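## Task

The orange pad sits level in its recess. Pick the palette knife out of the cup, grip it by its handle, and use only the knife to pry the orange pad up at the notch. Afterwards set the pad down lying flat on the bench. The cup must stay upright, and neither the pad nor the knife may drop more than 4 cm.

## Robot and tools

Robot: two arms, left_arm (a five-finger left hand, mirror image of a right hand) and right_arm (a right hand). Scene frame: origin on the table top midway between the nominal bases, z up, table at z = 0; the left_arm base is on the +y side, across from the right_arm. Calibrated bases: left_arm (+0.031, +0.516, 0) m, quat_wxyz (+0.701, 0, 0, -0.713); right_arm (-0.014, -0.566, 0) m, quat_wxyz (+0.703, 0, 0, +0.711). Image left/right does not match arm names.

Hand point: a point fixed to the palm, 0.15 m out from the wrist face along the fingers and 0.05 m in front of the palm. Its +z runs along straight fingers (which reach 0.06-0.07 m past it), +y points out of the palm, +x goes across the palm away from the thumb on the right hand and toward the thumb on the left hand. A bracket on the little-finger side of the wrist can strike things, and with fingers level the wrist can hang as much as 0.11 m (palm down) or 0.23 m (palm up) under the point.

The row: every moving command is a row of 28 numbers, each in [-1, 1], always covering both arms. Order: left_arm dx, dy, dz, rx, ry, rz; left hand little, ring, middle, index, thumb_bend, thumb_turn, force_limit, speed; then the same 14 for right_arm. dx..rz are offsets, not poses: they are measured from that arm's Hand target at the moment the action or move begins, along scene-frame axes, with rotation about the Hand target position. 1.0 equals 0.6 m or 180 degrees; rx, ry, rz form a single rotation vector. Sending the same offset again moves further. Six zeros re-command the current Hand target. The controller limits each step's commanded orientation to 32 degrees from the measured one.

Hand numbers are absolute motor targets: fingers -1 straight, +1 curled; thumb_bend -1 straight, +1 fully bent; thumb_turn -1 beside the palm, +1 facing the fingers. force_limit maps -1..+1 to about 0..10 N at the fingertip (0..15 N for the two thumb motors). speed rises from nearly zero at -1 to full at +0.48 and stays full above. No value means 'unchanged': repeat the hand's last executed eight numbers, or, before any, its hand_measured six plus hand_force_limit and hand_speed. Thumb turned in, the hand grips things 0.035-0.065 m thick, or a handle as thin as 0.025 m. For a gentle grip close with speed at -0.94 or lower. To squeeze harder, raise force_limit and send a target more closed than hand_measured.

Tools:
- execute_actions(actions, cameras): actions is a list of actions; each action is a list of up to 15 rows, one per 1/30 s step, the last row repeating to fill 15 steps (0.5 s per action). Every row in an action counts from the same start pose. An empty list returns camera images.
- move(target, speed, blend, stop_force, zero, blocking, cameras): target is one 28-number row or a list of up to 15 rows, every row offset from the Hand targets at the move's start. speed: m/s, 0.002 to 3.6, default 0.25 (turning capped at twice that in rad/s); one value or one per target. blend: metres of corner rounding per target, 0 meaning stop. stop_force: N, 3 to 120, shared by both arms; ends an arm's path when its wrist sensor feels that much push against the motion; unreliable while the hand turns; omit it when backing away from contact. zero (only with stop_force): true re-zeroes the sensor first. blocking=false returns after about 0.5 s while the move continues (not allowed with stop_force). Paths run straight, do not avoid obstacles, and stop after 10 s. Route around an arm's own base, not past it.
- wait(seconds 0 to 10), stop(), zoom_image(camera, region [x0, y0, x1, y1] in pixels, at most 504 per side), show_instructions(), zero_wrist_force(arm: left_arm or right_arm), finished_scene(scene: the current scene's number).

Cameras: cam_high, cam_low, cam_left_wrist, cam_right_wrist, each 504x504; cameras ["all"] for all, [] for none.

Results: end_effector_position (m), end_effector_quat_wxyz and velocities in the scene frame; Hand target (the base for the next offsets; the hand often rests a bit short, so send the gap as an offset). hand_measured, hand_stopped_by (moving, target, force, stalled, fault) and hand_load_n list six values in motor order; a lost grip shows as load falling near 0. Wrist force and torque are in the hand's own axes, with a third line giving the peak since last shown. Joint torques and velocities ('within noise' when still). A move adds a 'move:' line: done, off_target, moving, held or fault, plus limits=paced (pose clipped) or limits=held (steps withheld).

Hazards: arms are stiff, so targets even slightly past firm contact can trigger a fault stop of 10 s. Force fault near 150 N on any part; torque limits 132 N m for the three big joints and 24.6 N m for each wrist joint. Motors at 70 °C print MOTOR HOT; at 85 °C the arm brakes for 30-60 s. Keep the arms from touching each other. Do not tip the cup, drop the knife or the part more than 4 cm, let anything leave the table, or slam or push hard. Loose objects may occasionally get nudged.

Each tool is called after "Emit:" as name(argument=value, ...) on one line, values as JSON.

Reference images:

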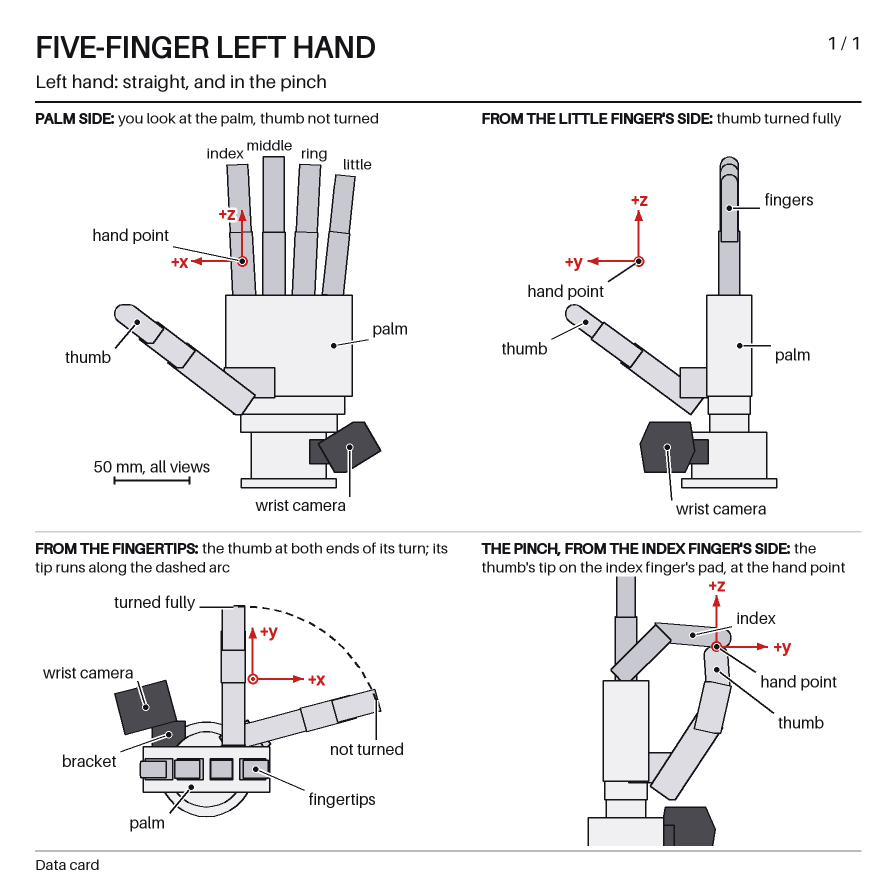

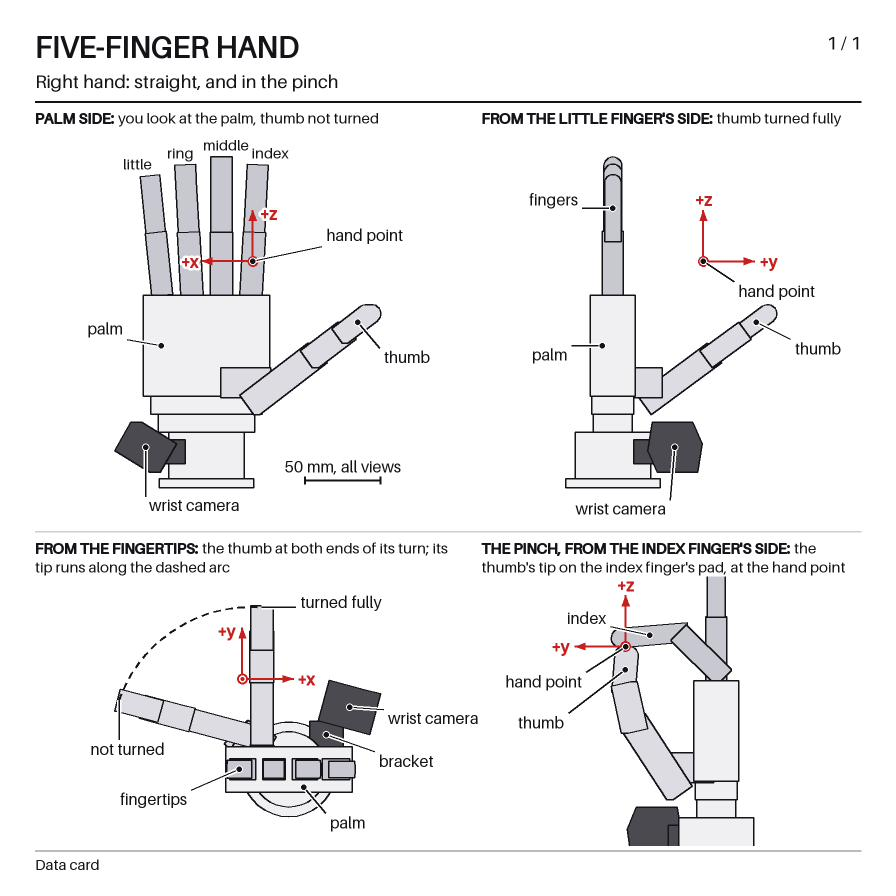

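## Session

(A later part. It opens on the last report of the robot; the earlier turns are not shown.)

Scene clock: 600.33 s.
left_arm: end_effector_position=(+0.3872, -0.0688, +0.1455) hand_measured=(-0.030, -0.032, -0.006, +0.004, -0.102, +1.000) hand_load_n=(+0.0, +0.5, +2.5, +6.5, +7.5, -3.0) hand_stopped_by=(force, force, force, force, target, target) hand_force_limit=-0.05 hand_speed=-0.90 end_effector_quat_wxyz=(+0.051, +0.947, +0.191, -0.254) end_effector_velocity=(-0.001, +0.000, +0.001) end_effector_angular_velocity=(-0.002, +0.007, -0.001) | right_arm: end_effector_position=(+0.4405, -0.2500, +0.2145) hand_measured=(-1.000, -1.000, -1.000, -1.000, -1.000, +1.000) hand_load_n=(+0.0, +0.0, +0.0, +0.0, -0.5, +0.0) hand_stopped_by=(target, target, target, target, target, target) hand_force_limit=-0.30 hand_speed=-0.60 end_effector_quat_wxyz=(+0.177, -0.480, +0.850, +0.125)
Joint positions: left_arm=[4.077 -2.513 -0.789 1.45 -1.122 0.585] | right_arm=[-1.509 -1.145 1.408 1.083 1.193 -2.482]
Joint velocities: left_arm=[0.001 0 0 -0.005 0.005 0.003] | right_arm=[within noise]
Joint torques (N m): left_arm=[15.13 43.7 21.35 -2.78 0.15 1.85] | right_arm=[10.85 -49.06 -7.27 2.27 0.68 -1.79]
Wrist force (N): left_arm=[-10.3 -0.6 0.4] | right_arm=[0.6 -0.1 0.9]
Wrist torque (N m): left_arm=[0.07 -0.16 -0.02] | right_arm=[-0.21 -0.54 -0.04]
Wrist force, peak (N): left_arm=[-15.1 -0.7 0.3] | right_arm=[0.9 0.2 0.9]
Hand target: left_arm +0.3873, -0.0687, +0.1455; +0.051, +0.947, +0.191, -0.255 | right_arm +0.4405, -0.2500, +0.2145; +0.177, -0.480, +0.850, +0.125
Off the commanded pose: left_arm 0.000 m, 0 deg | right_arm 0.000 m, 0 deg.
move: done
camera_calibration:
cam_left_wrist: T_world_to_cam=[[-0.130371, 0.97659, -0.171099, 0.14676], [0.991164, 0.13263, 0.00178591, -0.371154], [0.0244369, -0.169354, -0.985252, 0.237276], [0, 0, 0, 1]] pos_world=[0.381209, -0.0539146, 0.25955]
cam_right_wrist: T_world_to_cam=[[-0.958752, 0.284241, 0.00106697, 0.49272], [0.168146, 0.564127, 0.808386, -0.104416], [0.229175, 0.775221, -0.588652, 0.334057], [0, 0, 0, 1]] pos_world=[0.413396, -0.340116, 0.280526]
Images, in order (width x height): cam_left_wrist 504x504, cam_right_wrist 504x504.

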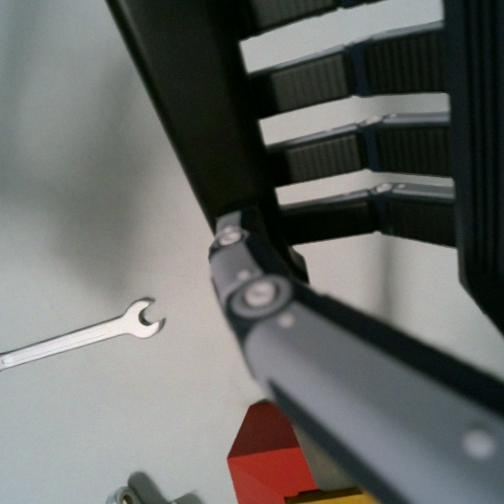

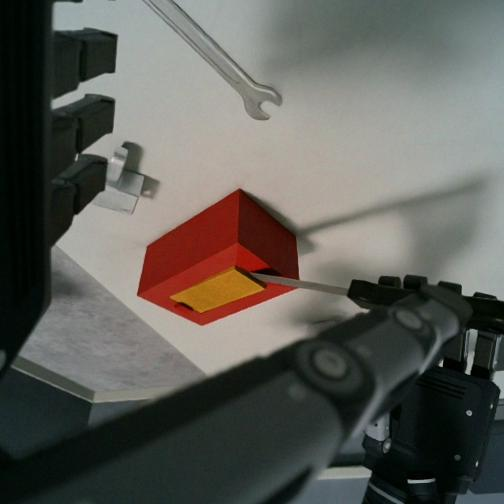

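Emit:
move(target=[[-0.016,-0.0067,0.01,0,0,0,0.3,0.3,0.45,0.45,-0.1,1,-0.05,-0.9,0,0,0,0,0,0,-1,-1,-1,-1,-1,1,-0.3,-0.6],[0.1453,0.0612,0.18,-0.1078,0.256,0,0.3,0.3,0.45,0.45,-0.1,1,-0.05,-0.9,0,0,0,0,0,0,-1,-1,-1,-1,-1,1,-0.3,-0.6],[0.1453,0.0612,0.13,-0.1078,0.256,0,0.3,0.3,0.45,0.45,-0.1,1,-0.05,-0.9,0,0,0,0,0,0,-1,-1,-1,-1,-1,1,-0.3,-0.6]], speed=[0.04, 0.12, 0.08], blend=[0.003, 0.01, 0], cameras=["cam_left_wrist","cam_right_wrist"])

Emit:
zoom_image(camera="cam_left_wrist", region=[290, 434, 390, 504])

Emit:
zoom_image(camera="cam_right_wrist", region=[230, 255, 290, 315])

Scene clock: 620.07 s.
left_arm: end_effector_position=(+0.4745, -0.0320, +0.2234) hand_measured=(-0.030, -0.032, -0.006, +0.004, -0.102, +1.000) hand_load_n=(+0.0, +0.0, +3.0, +6.0, +7.0, -1.5) hand_stopped_by=(force, force, force, force, target, target) hand_force_limit=-0.05 hand_speed=-0.90 end_effector_quat_wxyz=(+0.127, +0.750, +0.151, -0.631) | right_arm: end_effector_position=(+0.4405, -0.2500, +0.2145) hand_measured=(-1.000, -1.000, -1.000, -1.000, -1.000, +1.000) hand_load_n=(+0.0, +0.0, +0.0, +0.0, +0.0, +0.0) hand_stopped_by=(target, target, target, target, target, target) hand_force_limit=-0.30 hand_speed=-0.60 end_effector_quat_wxyz=(+0.177, -0.480, +0.850, +0.125)
Joint positions: left_arm=[4.35 -2.762 -0.69 0.55 -0.809 1.403] | right_arm=[-1.509 -1.145 1.408 1.083 1.193 -2.482]
Joint torques (N m): left_arm=[-13.03 66.17 25.64 -3.56 0.17 -1.3] | right_arm=[10.54 -48.19 -7.15 2.67 0.42 -1.82]
Wrist force (N): left_arm=[-0.5 0.5 -0.6] | right_arm=[0.4 -0.1 0.9]
Wrist torque (N m): left_arm=[0.17 0.10 -0.06] | right_arm=[-0.22 -0.51 -0.06]
Wrist force, peak (N): left_arm=[-12.3 -0.7 0.4] | right_arm=[0.7 0.1 1.0]
Hand target: left_arm +0.4745, -0.0320, +0.2235; +0.127, +0.750, +0.151, -0.631 | right_arm +0.4405, -0.2500, +0.2145; +0.177, -0.480, +0.850, +0.125
Off the commanded pose: left_arm 0.000 m, 0 deg | right_arm 0.000 m, 0 deg.
move: done
camera_calibration:
cam_left_wrist: T_world_to_cam=[[-0.33663, 0.889814, -0.308078, 0.261238], [0.674317, -0.00056431, -0.738442, -0.15118], [-0.65725, -0.456323, -0.599827, 0.546326], [0, 0, 0, 1]] pos_world=[0.548956, 0.0167624, 0.296544]
cam_right_wrist: T_world_to_cam=[[-0.958752, 0.284241, 0.00106697, 0.49272], [0.168146, 0.564127, 0.808386, -0.104416], [0.229175, 0.775221, -0.588652, 0.334057], [0, 0, 0, 1]] pos_world=[0.413396, -0.340116, 0.280526]
Images, in order (width x height): cam_left_wrist 504x504, cam_right_wrist 504x504.

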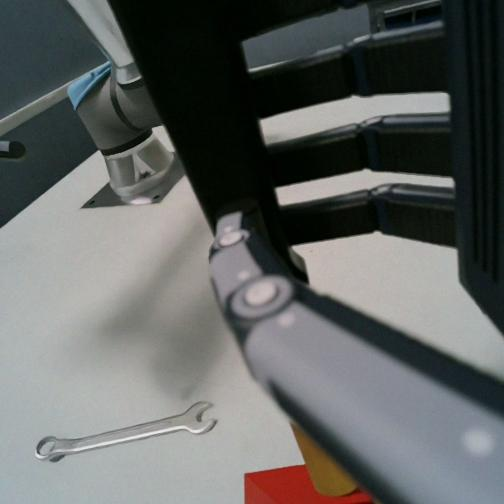

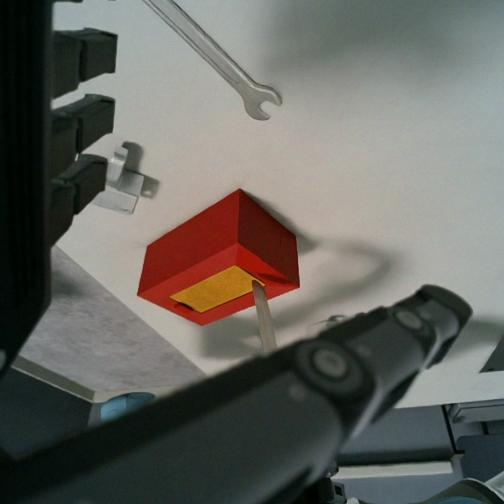

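Scaled by 5.040 from the camera's 504x504 image, which has a finer 720x720 frame.

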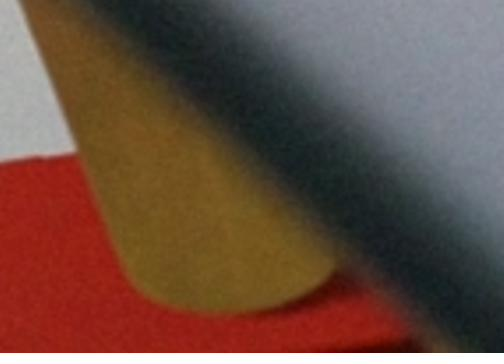

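Scaled by 8.400 from the camera's 504x504 image, which has a finer 720x720 frame.

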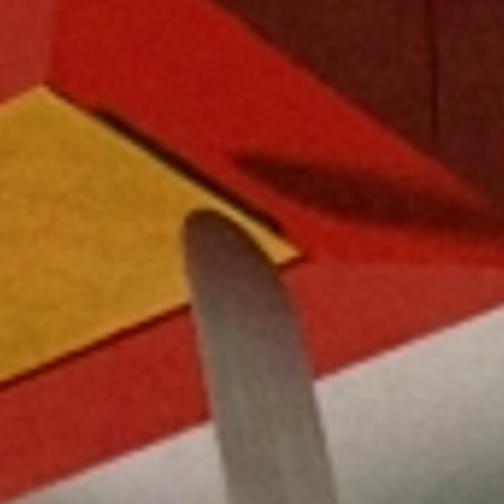

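Emit:
move(target=[[0.0021,0.0009,-0.0082,0,0,0,0.3,0.3,0.45,0.45,-0.1,1,-0.05,-0.9,0,0,0,0,0,0,-1,-1,-1,-1,-1,1,-0.3,-0.6]], speed=0.02, stop_force=4, cameras=["cam_left_wrist","cam_right_wrist"])

Emit:
zoom_image(camera="cam_left_wrist", region=[290, 434, 390, 504])

Emit:
zoom_image(camera="cam_right_wrist", region=[230, 255, 290, 315])

Scene clock: 628.70 s.
left_arm: end_effector_position=(+0.4757, -0.0315, +0.2186) hand_measured=(-0.030, -0.032, -0.006, +0.004, -0.102, +1.000) hand_load_n=(+0.0, +0.0, +3.0, +6.0, +7.0, -1.5) hand_stopped_by=(force, force, force, force, target, target) hand_force_limit=-0.05 hand_speed=-0.90 end_effector_quat_wxyz=(+0.127, +0.751, +0.151, -0.631) | right_arm: end_effector_position=(+0.4405, -0.2500, +0.2145) hand_measured=(-1.000, -1.000, -1.000, -1.000, -1.000, +1.000) hand_load_n=(+0.0, +0.0, +0.0, +0.0, +0.0, +0.0) hand_stopped_by=(target, target, target, target, target, target) hand_force_limit=-0.30 hand_speed=-0.60 end_effector_quat_wxyz=(+0.177, -0.480, +0.850, +0.125)
Joint positions: left_arm=[4.352 -2.771 -0.685 0.555 -0.81 1.404] | right_arm=[-1.509 -1.145 1.408 1.083 1.193 -2.482]
Joint torques (N m): left_arm=[9.24 67.36 5.72 -3.5 1.11 1.87] | right_arm=[9.62 -48.81 -7.96 2.78 0.51 -1.8]
Wrist force (N): left_arm=[-0.3 0.3 -0.7] | right_arm=[0.5 0.1 0.8]
Wrist torque (N m): left_arm=[0.14 0.07 -0.11] | right_arm=[-0.19 -0.52 -0.05]
Wrist force, peak (N): left_arm=[-0.7 0.3 -0.9] | right_arm=[0.7 -0.1 1.1]
Hand target: left_arm +0.4757, -0.0315, +0.2186; +0.127, +0.750, +0.151, -0.631 | right_arm +0.4405, -0.2500, +0.2145; +0.177, -0.480, +0.850, +0.125
Off the commanded pose: left_arm 0.000 m, 0 deg | right_arm 0.000 m, 0 deg.
move: done
camera_calibration:
cam_left_wrist: T_world_to_cam=[[-0.336482, 0.889756, -0.308405, 0.259733], [0.674569, -0.000772808, -0.738211, -0.155736], [-0.657067, -0.456436, -0.599942, 0.544397], [0, 0, 0, 1]] pos_world=[0.550155, 0.0172631, 0.291743]
cam_right_wrist: T_world_to_cam=[[-0.958752, 0.284241, 0.00106697, 0.49272], [0.168146, 0.564127, 0.808386, -0.104416], [0.229175, 0.775221, -0.588652, 0.334057], [0, 0, 0, 1]] pos_world=[0.413396, -0.340116, 0.280526]
Images, in order (width x height): cam_left_wrist 504x504, cam_right_wrist 504x504.

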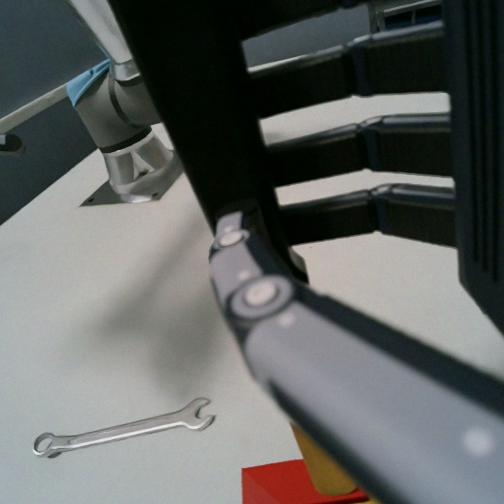

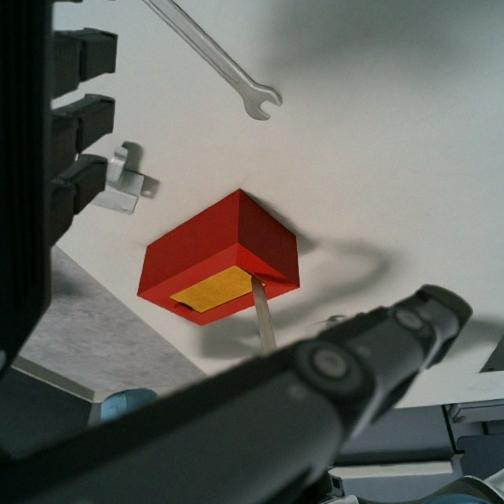

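Scaled by 5.040 from the camera's 504x504 image, which has a finer 720x720 frame.

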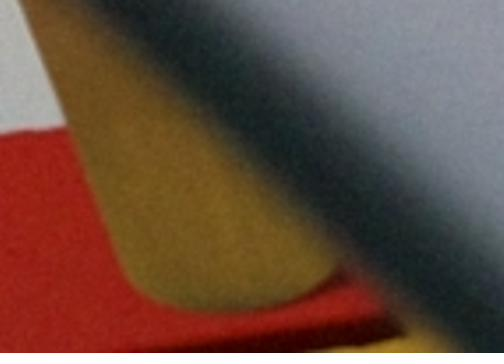

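Scaled by 8.400 from the camera's 504x504 image, which has a finer 720x720 frame.

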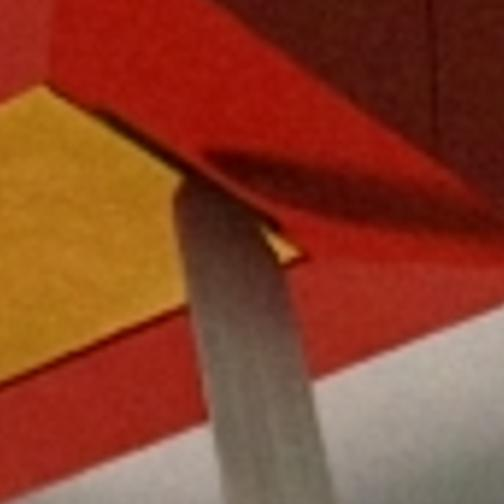

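Emit:
move(target=[[0.0028,0.0012,-0.0066,0,0,0,0.3,0.3,0.45,0.45,-0.1,1,-0.05,-0.9,0,0,0,0,0,0,-1,-1,-1,-1,-1,1,-0.3,-0.6]], speed=0.015, stop_force=4, cameras=["cam_left_wrist","cam_right_wrist"])

Emit:
zoom_image(camera="cam_left_wrist", region=[290, 434, 390, 504])

Emit:
zoom_image(camera="cam_right_wrist", region=[230, 255, 290, 315])

Scene clock: 641.17 s.
left_arm: end_effector_position=(+0.4766, -0.0311, +0.2165) hand_measured=(-0.030, -0.032, -0.006, +0.004, -0.102, +1.000) hand_load_n=(+0.0, +0.0, +3.0, +6.0, +6.5, -2.5) hand_stopped_by=(force, force, force, force, target, target) hand_force_limit=-0.05 hand_speed=-0.90 end_effector_quat_wxyz=(+0.127, +0.750, +0.151, -0.631) | right_arm: end_effector_position=(+0.4405, -0.2500, +0.2145) hand_measured=(-1.000, -1.000, -1.000, -1.000, -1.000, +1.000) hand_load_n=(+0.0, +0.0, +0.0, +0.0, +0.0, +0.0) hand_stopped_by=(target, target, target, target, target, target) hand_force_limit=-0.30 hand_speed=-0.60 end_effector_quat_wxyz=(+0.177, -0.480, +0.850, +0.125)
Joint positions: left_arm=[4.353 -2.775 -0.682 0.555 -0.811 1.404] | right_arm=[-1.509 -1.145 1.408 1.083 1.193 -2.482]
Joint torques (N m): left_arm=[-9.52 63.83 5.42 -2.55 2.02 -2.68] | right_arm=[9.48 -47.96 -8.39 2.85 0.51 -1.64]
Wrist force (N): left_arm=[-5.2 -0.1 -0.3] | right_arm=[0.5 -0.2 0.8]
Wrist torque (N m): left_arm=[0.10 0.04 -0.14] | right_arm=[-0.23 -0.53 -0.05]
Wrist force, peak (N): left_arm=[-7.8 0.1 0.0] | right_arm=[0.6 -0.3 1.1]
Hand target: left_arm +0.4766, -0.0311, +0.2165; +0.127, +0.750, +0.151, -0.631 (not the last commanded pose) | right_arm +0.4405, -0.2500, +0.2145; +0.177, -0.480, +0.850, +0.125
Off the commanded pose: left_arm 0.002 m, 0 deg | right_arm 0.000 m, 0 deg.
move: contact (left_arm)
camera_calibration:
cam_left_wrist: T_world_to_cam=[[-0.336507, 0.889797, -0.30826, 0.259004], [0.674527, -0.000662796, -0.73825, -0.157861], [-0.657097, -0.456356, -0.599969, 0.543935], [0, 0, 0, 1]] pos_world=[0.551056, 0.0176627, 0.289644]
cam_right_wrist: T_world_to_cam=[[-0.958752, 0.284241, 0.00106697, 0.49272], [0.168146, 0.564127, 0.808386, -0.104416], [0.229175, 0.775221, -0.588652, 0.334057], [0, 0, 0, 1]] pos_world=[0.413396, -0.340116, 0.280526]
Images, in order (width x height): cam_left_wrist 504x504, cam_right_wrist 504x504.

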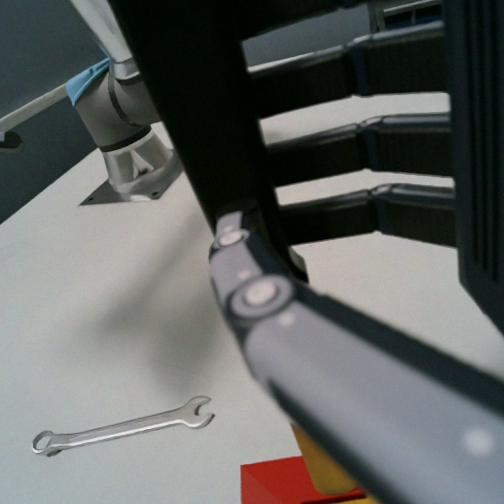

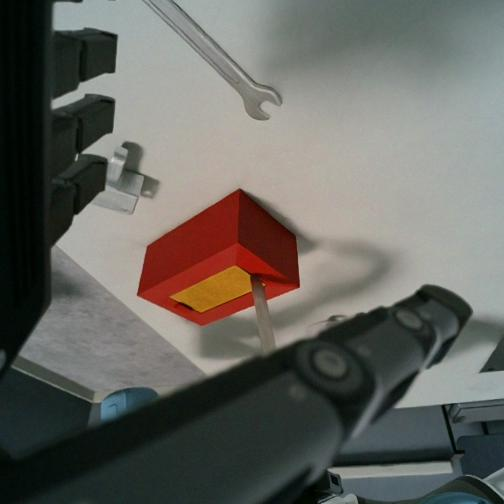

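Scaled by 5.040 from the camera's 504x504 image, which has a finer 720x720 frame.

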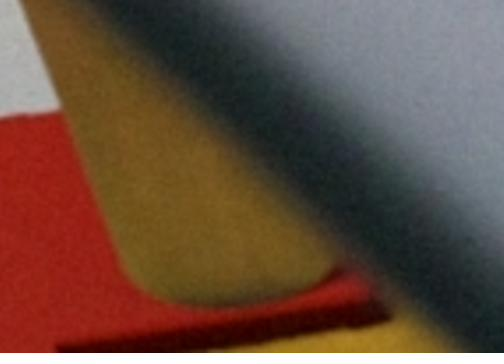

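Scaled by 8.400 from the camera's 504x504 image, which has a finer 720x720 frame.

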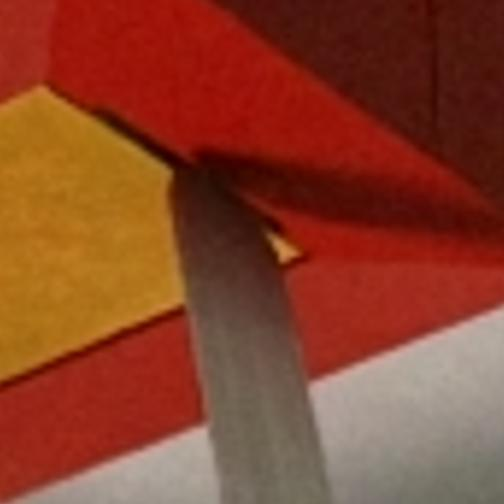

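Emit:
move(target=[[0,0,0.004,0,0,0,0.3,0.3,0.45,0.45,-0.1,1,-0.05,-0.9,0,0,0,0,0,0,-1,-1,-1,-1,-1,1,-0.3,-0.6],[0.0039,0.0016,0.004,0,0,0,0.3,0.3,0.45,0.45,-0.1,1,-0.05,-0.9,0,0,0,0,0,0,-1,-1,-1,-1,-1,1,-0.3,-0.6]], speed=0.02, cameras=["cam_left_wrist","cam_right_wrist"])

Emit:
zoom_image(camera="cam_left_wrist", region=[290, 434, 390, 504])

Emit:
zoom_image(camera="cam_right_wrist", region=[230, 255, 290, 315])

Scene clock: 648.63 s.
left_arm: end_effector_position=(+0.4790, -0.0301, +0.2189) hand_measured=(-0.030, -0.032, -0.006, +0.004, -0.102, +1.000) hand_load_n=(+0.0, +0.0, +3.0, +6.0, +7.0, -1.5) hand_stopped_by=(force, force, force, force, target, target) hand_force_limit=-0.05 hand_speed=-0.90 end_effector_quat_wxyz=(+0.127, +0.750, +0.151, -0.631) | right_arm: end_effector_position=(+0.4405, -0.2500, +0.2145) hand_measured=(-1.000, -1.000, -1.000, -1.000, -1.000, +1.000) hand_load_n=(+0.0, +0.0, +0.0, +0.0, +0.0, +0.0) hand_stopped_by=(target, target, target, target, target, target) hand_force_limit=-0.30 hand_speed=-0.60 end_effector_quat_wxyz=(+0.177, -0.480, +0.850, +0.125)
Joint positions: left_arm=[4.355 -2.778 -0.67 0.546 -0.813 1.405] | right_arm=[-1.509 -1.145 1.408 1.083 1.193 -2.482]
Joint torques (N m): left_arm=[2.96 69.03 5.73 -0.76 1.25 2.49] | right_arm=[10.47 -49.15 -7.31 3.01 0.66 -1.88]
Wrist force (N): left_arm=[-0.1 0.3 -0.7] | right_arm=[0.6 -0.1 0.9]
Wrist torque (N m): left_arm=[0.14 0.06 -0.15] | right_arm=[-0.22 -0.54 -0.04]
Wrist force, peak (N): left_arm=[-5.6 0.0 -0.2] | right_arm=[0.6 -0.2 1.0]
Hand target: left_arm +0.4789, -0.0302, +0.2189; +0.127, +0.750, +0.151, -0.631 | right_arm +0.4405, -0.2500, +0.2145; +0.177, -0.480, +0.850, +0.125
Off the commanded pose: left_arm 0.000 m, 0 deg | right_arm 0.000 m, 0 deg.
move: done
camera_calibration:
cam_left_wrist: T_world_to_cam=[[-0.336448, 0.889868, -0.308119, 0.259555], [0.674417, -0.00066719, -0.73835, -0.157691], [-0.65724, -0.456217, -0.599918, 0.54741], [0, 0, 0, 1]] pos_world=[0.553456, 0.0186626, 0.291944]
cam_right_wrist: T_world_to_cam=[[-0.958752, 0.284241, 0.00106697, 0.49272], [0.168146, 0.564127, 0.808386, -0.104416], [0.229175, 0.775221, -0.588652, 0.334057], [0, 0, 0, 1]] pos_world=[0.413396, -0.340116, 0.280526]
Images, in order (width x height): cam_left_wrist 504x504, cam_right_wrist 504x504.

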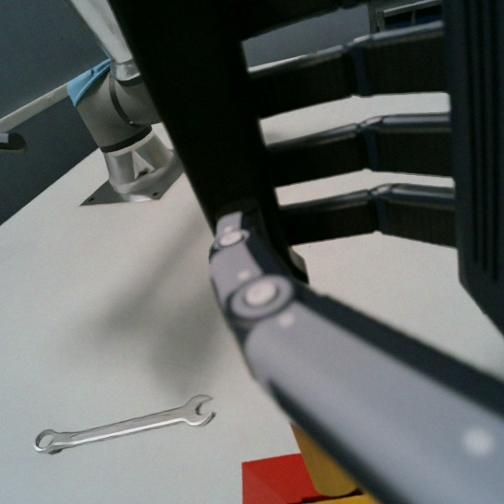

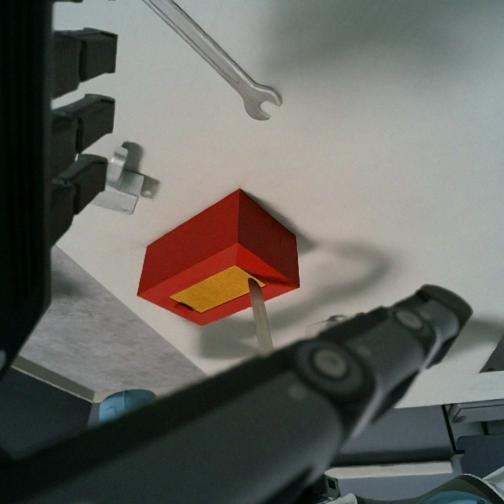

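Scaled by 5.040 from the camera's 504x504 image, which has a finer 720x720 frame.

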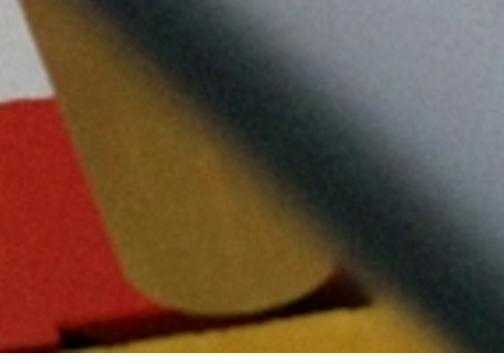

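Scaled by 8.400 from the camera's 504x504 image, which has a finer 720x720 frame.

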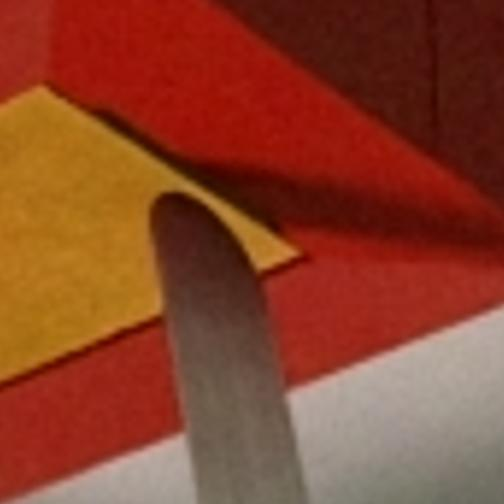

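Emit:
move(target=[[0.0301,0.0127,0.0073,-0.01724,0.04096,0,0.3,0.3,0.45,0.45,-0.1,1,-0.05,-0.9,0,0,0,0,0,0,-1,-1,-1,-1,-1,1,-0.3,-0.6]], speed=0.04, cameras=["cam_left_wrist","cam_right_wrist"])

Emit:
zoom_image(camera="cam_left_wrist", region=[290, 434, 390, 504])

Emit:
zoom_image(camera="cam_right_wrist", region=[230, 255, 290, 315])

Scene clock: 661.20 s.
left_arm: end_effector_position=(+0.4971, -0.0225, +0.2232) hand_measured=(-0.030, -0.032, -0.006, +0.004, -0.102, +1.000) hand_load_n=(+0.0, +0.0, +3.0, +6.0, +7.0, -1.5) hand_stopped_by=(force, force, force, force, target, target) hand_force_limit=-0.05 hand_speed=-0.90 end_effector_quat_wxyz=(+0.137, +0.705, +0.142, -0.682) end_effector_velocity=(-0.001, +0.000, -0.001) end_effector_angular_velocity=(+0.005, -0.004, +0.000) | right_arm: end_effector_position=(+0.4405, -0.2500, +0.2145) hand_measured=(-1.000, -1.000, -1.000, -1.000, -1.000, +1.000) hand_load_n=(+0.0, +0.0, +0.0, +0.0, +0.0, +0.0) hand_stopped_by=(target, target, target, target, target, target) hand_force_limit=-0.30 hand_speed=-0.60 end_effector_quat_wxyz=(+0.177, -0.480, +0.850, +0.125)
Joint positions: left_arm=[4.38 -2.809 -0.695 0.407 -0.824 1.54] | right_arm=[-1.509 -1.145 1.408 1.083 1.193 -2.482]
Joint velocities: left_arm=[0 0 0 0.007 0 -0.008] | right_arm=[within noise]
Joint torques (N m): left_arm=[-0.26 61.68 18.39 -0.05 0.28 -2.72] | right_arm=[8.92 -48.72 -9.12 3.08 0.41 -1.81]
Wrist force (N): left_arm=[-0.2 0.5 -0.6] | right_arm=[0.6 -0.1 1.0]
Wrist torque (N m): left_arm=[0.17 0.07 -0.09] | right_arm=[-0.22 -0.55 -0.04]
Wrist force, peak (N): left_arm=[-0.7 0.7 -0.7] | right_arm=[0.8 -0.1 1.0]
Hand target: left_arm +0.4970, -0.0225, +0.2233; +0.137, +0.705, +0.142, -0.682 | right_arm +0.4405, -0.2500, +0.2145; +0.177, -0.480, +0.850, +0.125
Off the commanded pose: left_arm 0.000 m, 0 deg | right_arm 0.000 m, 0 deg.
move: done
camera_calibration:
cam_left_wrist: T_world_to_cam=[[-0.376511, 0.872974, -0.310089, 0.28018], [0.573894, -0.0429727, -0.817801, -0.0998929], [-0.727245, -0.485869, -0.484815, 0.573819], [0, 0, 0, 1]] pos_world=[0.580126, 0.0299185, 0.283385]
cam_right_wrist: T_world_to_cam=[[-0.958752, 0.284241, 0.00106697, 0.49272], [0.168146, 0.564127, 0.808386, -0.104416], [0.229175, 0.775221, -0.588652, 0.334057], [0, 0, 0, 1]] pos_world=[0.413396, -0.340116, 0.280526]
Images, in order (width x height): cam_left_wrist 504x504, cam_right_wrist 504x504.

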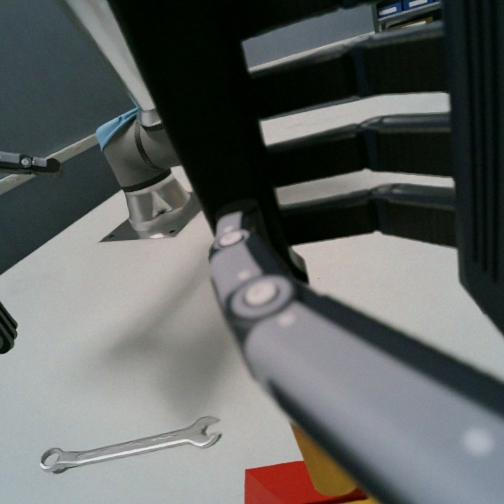

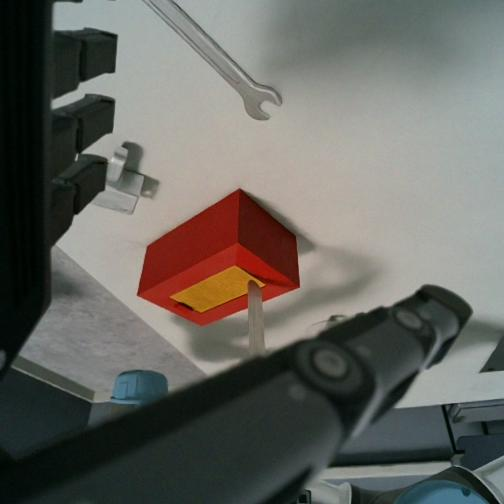

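Scaled by 5.040 from the camera's 504x504 image, which has a finer 720x720 frame.

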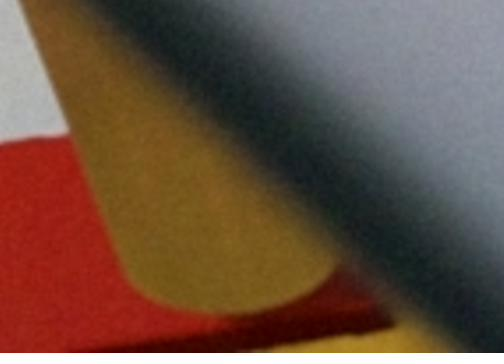

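Scaled by 8.400 from the camera's 504x504 image, which has a finer 720x720 frame.

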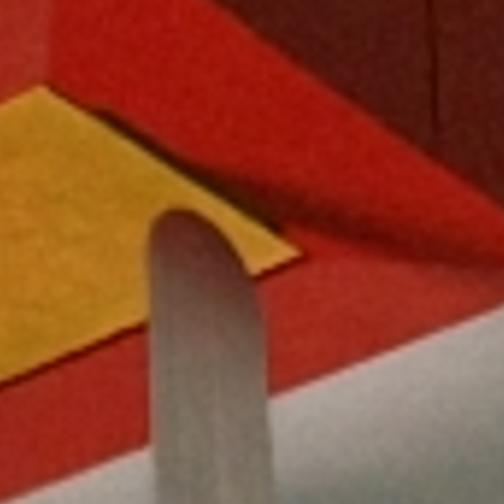

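Emit:
execute_actions(actions=[], cameras=["cam_left_wrist", "cam_right_wrist"])

Emit:
zoom_image(camera="cam_left_wrist", region=[290, 434, 390, 504])

Emit:
zoom_image(camera="cam_right_wrist", region=[230, 255, 290, 315])

Scene clock: 672.87 s.
left_arm: end_effector_position=(+0.4970, -0.0225, +0.2233) hand_measured=(-0.030, -0.032, -0.006, +0.004, -0.102, +1.000) hand_load_n=(+0.0, +0.0, +2.5, +6.0, +7.0, -1.5) hand_stopped_by=(force, force, force, force, target, target) hand_force_limit=-0.05 hand_speed=-0.90 end_effector_quat_wxyz=(+0.137, +0.705, +0.142, -0.682) | right_arm: end_effector_position=(+0.4405, -0.2500, +0.2145) hand_measured=(-1.000, -1.000, -1.000, -1.000, -1.000, +1.000) hand_load_n=(+0.0, +0.0, +0.0, +0.0, +0.0, +0.0) hand_stopped_by=(target, target, target, target, target, target) hand_force_limit=-0.30 hand_speed=-0.60 end_effector_quat_wxyz=(+0.177, -0.480, +0.850, +0.125)
Joint positions: left_arm=[4.38 -2.808 -0.694 0.407 -0.824 1.54] | right_arm=[-1.509 -1.145 1.408 1.083 1.193 -2.482]
Joint velocities: within noise
Joint torques (N m): left_arm=[-11.23 68.36 25.51 -2.69 1.66 -2.32] | right_arm=[9.71 -48.05 -8.13 3 0.37 -1.93]
Wrist force (N): left_arm=[-0.6 0.4 -0.7] | right_arm=[0.6 -0.1 0.9]
Wrist torque (N m): left_arm=[0.16 0.11 -0.07] | right_arm=[-0.22 -0.55 -0.04]
Wrist force, peak (N): left_arm=[-0.5 0.4 -1.0] | right_arm=[0.7 -0.2 1.1]
Hand target: left_arm +0.4970, -0.0225, +0.2233; +0.137, +0.705, +0.142, -0.682 | right_arm +0.4405, -0.2500, +0.2145; +0.177, -0.480, +0.850, +0.125
Off the commanded pose: left_arm 0.000 m, 0 deg | right_arm 0.000 m, 0 deg.
camera_calibration:
cam_left_wrist: T_world_to_cam=[[-0.376361, 0.873037, -0.310095, 0.280205], [0.574245, -0.0428368, -0.817562, -0.0999513], [-0.727045, -0.485769, -0.485215, 0.573788], [0, 0, 0, 1]] pos_world=[0.580025, 0.029818, 0.283585]
cam_right_wrist: T_world_to_cam=[[-0.958752, 0.284241, 0.00106697, 0.49272], [0.168146, 0.564127, 0.808386, -0.104416], [0.229175, 0.775221, -0.588652, 0.334057], [0, 0, 0, 1]] pos_world=[0.413396, -0.340116, 0.280526]
Images, in order (width x height): cam_left_wrist 504x504, cam_right_wrist 504x504.

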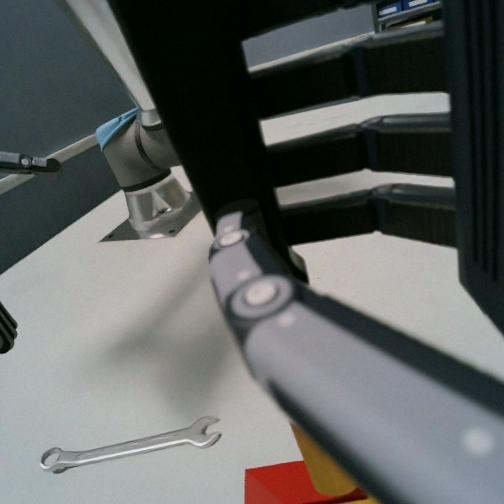

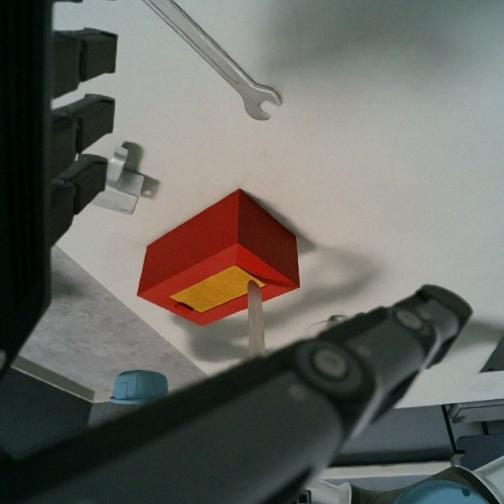

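Scaled by 5.040 from the camera's 504x504 image, which has a finer 720x720 frame.

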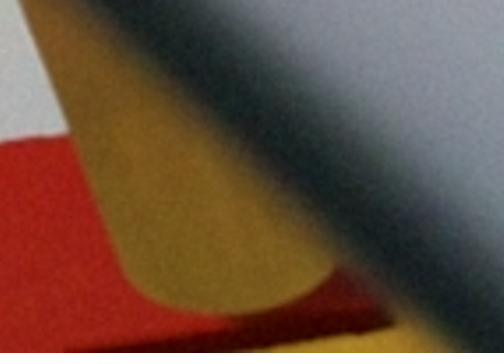

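Scaled by 8.400 from the camera's 504x504 image, which has a finer 720x720 frame.

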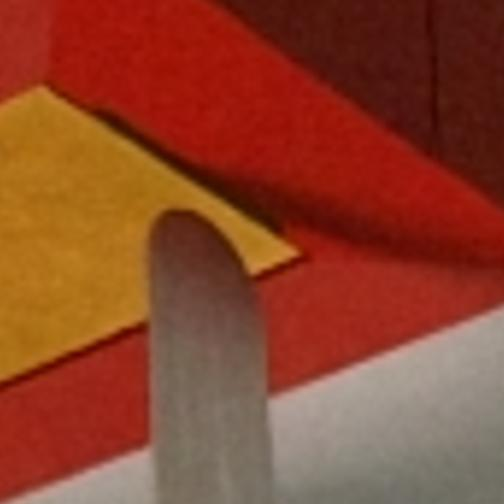

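Emit:
move(target=[0.001075,0.00045,-0.00583,0,0,0,0.3,0.3,0.45,0.45,-0.1,1,-0.05,-0.9,0,0,0,0,0,0,-1,-1,-1,-1,-1,1,-0.3,-0.6], speed=0.015, stop_force=4, cameras=["cam_left_wrist", "cam_right_wrist"])

Emit:
zoom_image(camera="cam_left_wrist", region=[290, 434, 390, 504])

Emit:
zoom_image(camera="cam_right_wrist", region=[230, 255, 290, 315])

Scene clock: 680.60 s.
left_arm: end_effector_position=(+0.4976, -0.0223, +0.2198) hand_measured=(-0.030, -0.032, -0.006, +0.004, -0.102, +1.000) hand_load_n=(+0.0, +0.0, +3.0, +5.5, +7.0, -1.5) hand_stopped_by=(force, force, force, force, target, target) hand_force_limit=-0.05 hand_speed=-0.90 end_effector_quat_wxyz=(+0.137, +0.705, +0.142, -0.682) | right_arm: end_effector_position=(+0.4405, -0.2500, +0.2145) hand_measured=(-1.000, -1.000, -1.000, -1.000, -1.000, +1.000) hand_load_n=(+0.5, +0.0, +0.0, +0.0, +0.0, +0.0) hand_stopped_by=(target, target, target, target, target, target) hand_force_limit=-0.30 hand_speed=-0.60 end_effector_quat_wxyz=(+0.177, -0.480, +0.850, +0.125)
Joint positions: left_arm=[4.381 -2.815 -0.691 0.41 -0.825 1.54] | right_arm=[-1.509 -1.145 1.408 1.083 1.193 -2.482]
Joint torques (N m): left_arm=[13 67.53 15.27 -2.8 -0.85 0.46] | right_arm=[9.7 -48.5 -8.88 2.99 0.72 -1.71]
Wrist force (N): left_arm=[-0.5 0.3 -0.7] | right_arm=[0.5 0.0 0.8]
Wrist torque (N m): left_arm=[0.15 0.10 -0.06] | right_arm=[-0.19 -0.52 -0.05]
Wrist force, peak (N): left_arm=[-0.6 0.6 -0.9] | right_arm=[0.6 -0.1 1.1]
Hand target: left_arm +0.4976, -0.0223, +0.2198; +0.137, +0.705, +0.142, -0.682 | right_arm +0.4405, -0.2500, +0.2145; +0.177, -0.480, +0.850, +0.125
Off the commanded pose: left_arm 0.000 m, 0 deg | right_arm 0.000 m, 0 deg.
move: done
camera_calibration:
cam_left_wrist: T_world_to_cam=[[-0.376361, 0.873037, -0.310095, 0.27909], [0.574245, -0.0428368, -0.817562, -0.103284], [-0.727045, -0.485769, -0.485215, 0.572696], [0, 0, 0, 1]] pos_world=[0.580725, 0.030118, 0.279985]
cam_right_wrist: T_world_to_cam=[[-0.958752, 0.284241, 0.00106697, 0.49272], [0.168146, 0.564127, 0.808386, -0.104416], [0.229175, 0.775221, -0.588652, 0.334057], [0, 0, 0, 1]] pos_world=[0.413396, -0.340116, 0.280526]
Images, in order (width x height): cam_left_wrist 504x504, cam_right_wrist 504x504.

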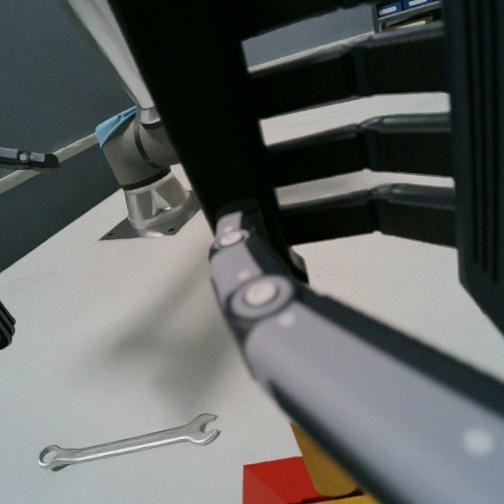

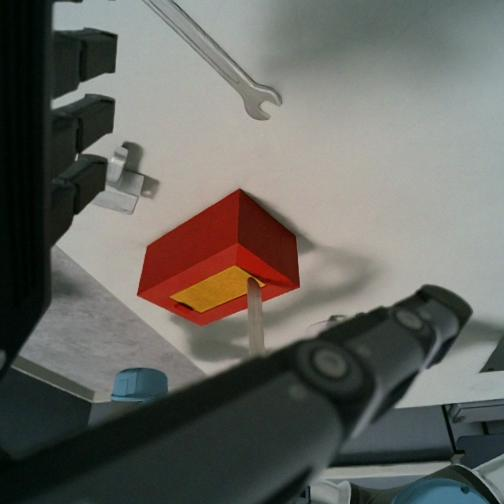

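Scaled by 5.040 from the camera's 504x504 image, which has a finer 720x720 frame.

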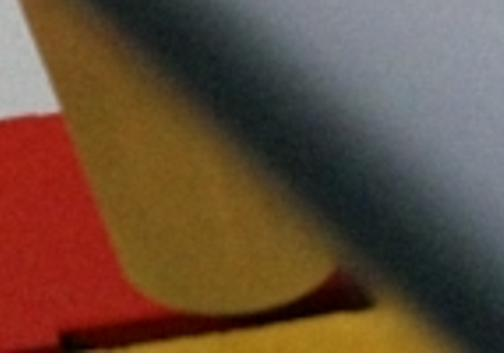

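Scaled by 8.400 from the camera's 504x504 image, which has a finer 720x720 frame.

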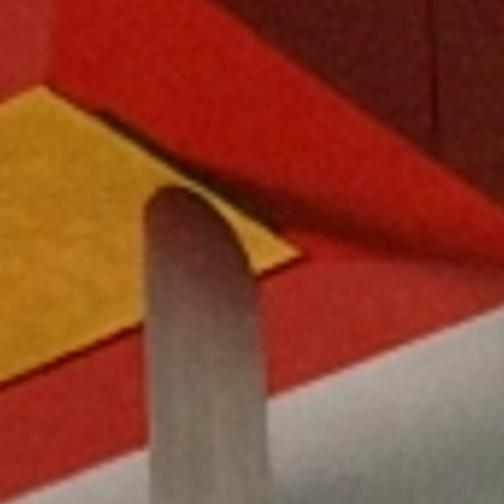

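Emit:
move(target=[-0.0003,-0.00013,-0.0075,0,0,0,0.3,0.3,0.45,0.45,-0.1,1,-0.05,-0.9,0,0,0,0,0,0,-1,-1,-1,-1,-1,1,-0.3,-0.6], speed=0.012, stop_force=4, cameras=["cam_left_wrist", "cam_right_wrist"])

Emit:
zoom_image(camera="cam_left_wrist", region=[290, 434, 390, 504])

Emit:
zoom_image(camera="cam_right_wrist", region=[230, 255, 290, 315])

Scene clock: 689.77 s.
left_arm: end_effector_position=(+0.4974, -0.0223, +0.2153) hand_measured=(-0.030, -0.032, -0.006, +0.004, -0.102, +1.000) hand_load_n=(+0.0, +0.0, +3.0, +5.5, +7.0, -1.5) hand_stopped_by=(force, force, force, force, target, target) hand_force_limit=-0.05 hand_speed=-0.90 end_effector_quat_wxyz=(+0.137, +0.705, +0.142, -0.682) | right_arm: end_effector_position=(+0.4405, -0.2500, +0.2145) hand_measured=(-1.000, -1.000, -1.000, -1.000, -1.000, +1.000) hand_load_n=(+0.0, +0.0, +0.0, +0.0, +0.0, -0.5) hand_stopped_by=(target, target, target, target, target, target) hand_force_limit=-0.30 hand_speed=-0.60 end_effector_quat_wxyz=(+0.177, -0.480, +0.850, +0.125)
Joint positions: left_arm=[4.38 -2.82 -0.692 0.416 -0.825 1.54] | right_arm=[-1.509 -1.145 1.408 1.083 1.193 -2.482]
Joint torques (N m): left_arm=[-10.73 68.01 12.08 -3.33 1.17 1.16] | right_arm=[8.86 -48.77 -7.54 3.17 0.42 -1.66]
Wrist force (N): left_arm=[-0.6 0.5 -0.6] | right_arm=[0.7 -0.3 0.8]
Wrist torque (N m): left_arm=[0.17 0.12 -0.07] | right_arm=[-0.25 -0.56 -0.04]
Wrist force, peak (N): left_arm=[-0.8 0.4 -0.8] | right_arm=[0.7 -0.1 1.0]
Hand target: left_arm +0.4974, -0.0223, +0.2153; +0.137, +0.705, +0.142, -0.682 | right_arm +0.4405, -0.2500, +0.2145; +0.177, -0.480, +0.850, +0.125
Off the commanded pose: left_arm 0.000 m, 0 deg | right_arm 0.000 m, 0 deg.
move: done
camera_calibration:
cam_left_wrist: T_world_to_cam=[[-0.376361, 0.873037, -0.310095, 0.277707], [0.574245, -0.0428368, -0.817562, -0.106852], [-0.727045, -0.485769, -0.485215, 0.570319], [0, 0, 0, 1]] pos_world=[0.580525, 0.030018, 0.275485]
cam_right_wrist: T_world_to_cam=[[-0.958752, 0.284241, 0.00106697, 0.49272], [0.168146, 0.564127, 0.808386, -0.104416], [0.229175, 0.775221, -0.588652, 0.334057], [0, 0, 0, 1]] pos_world=[0.413396, -0.340116, 0.280526]
Images, in order (width x height): cam_left_wrist 504x504, cam_right_wrist 504x504.

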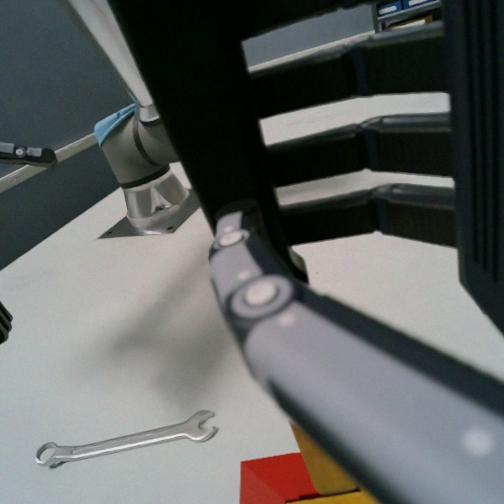

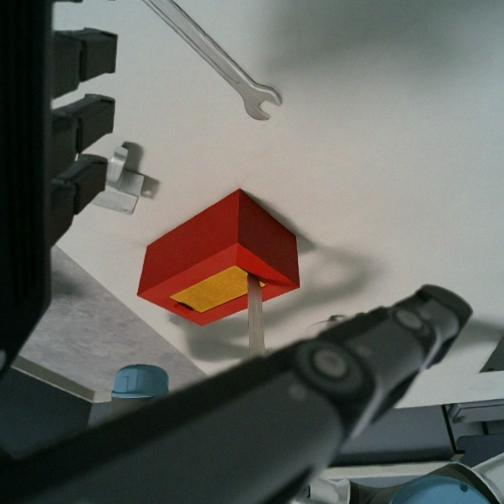

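Scaled by 5.040 from the camera's 504x504 image, which has a finer 720x720 frame.

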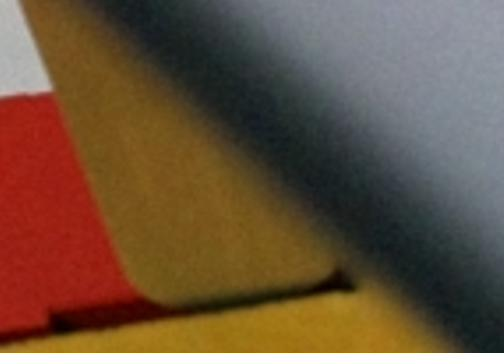

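Scaled by 8.400 from the camera's 504x504 image, which has a finer 720x720 frame.

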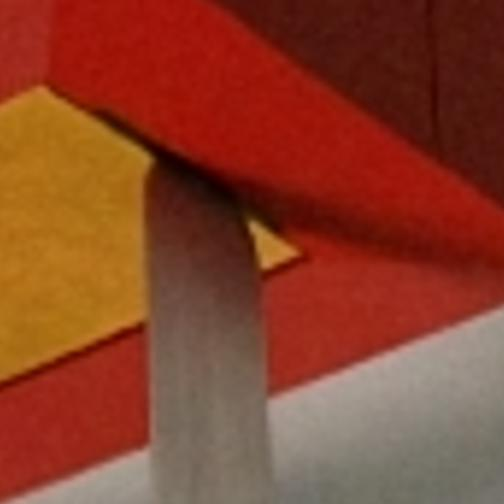

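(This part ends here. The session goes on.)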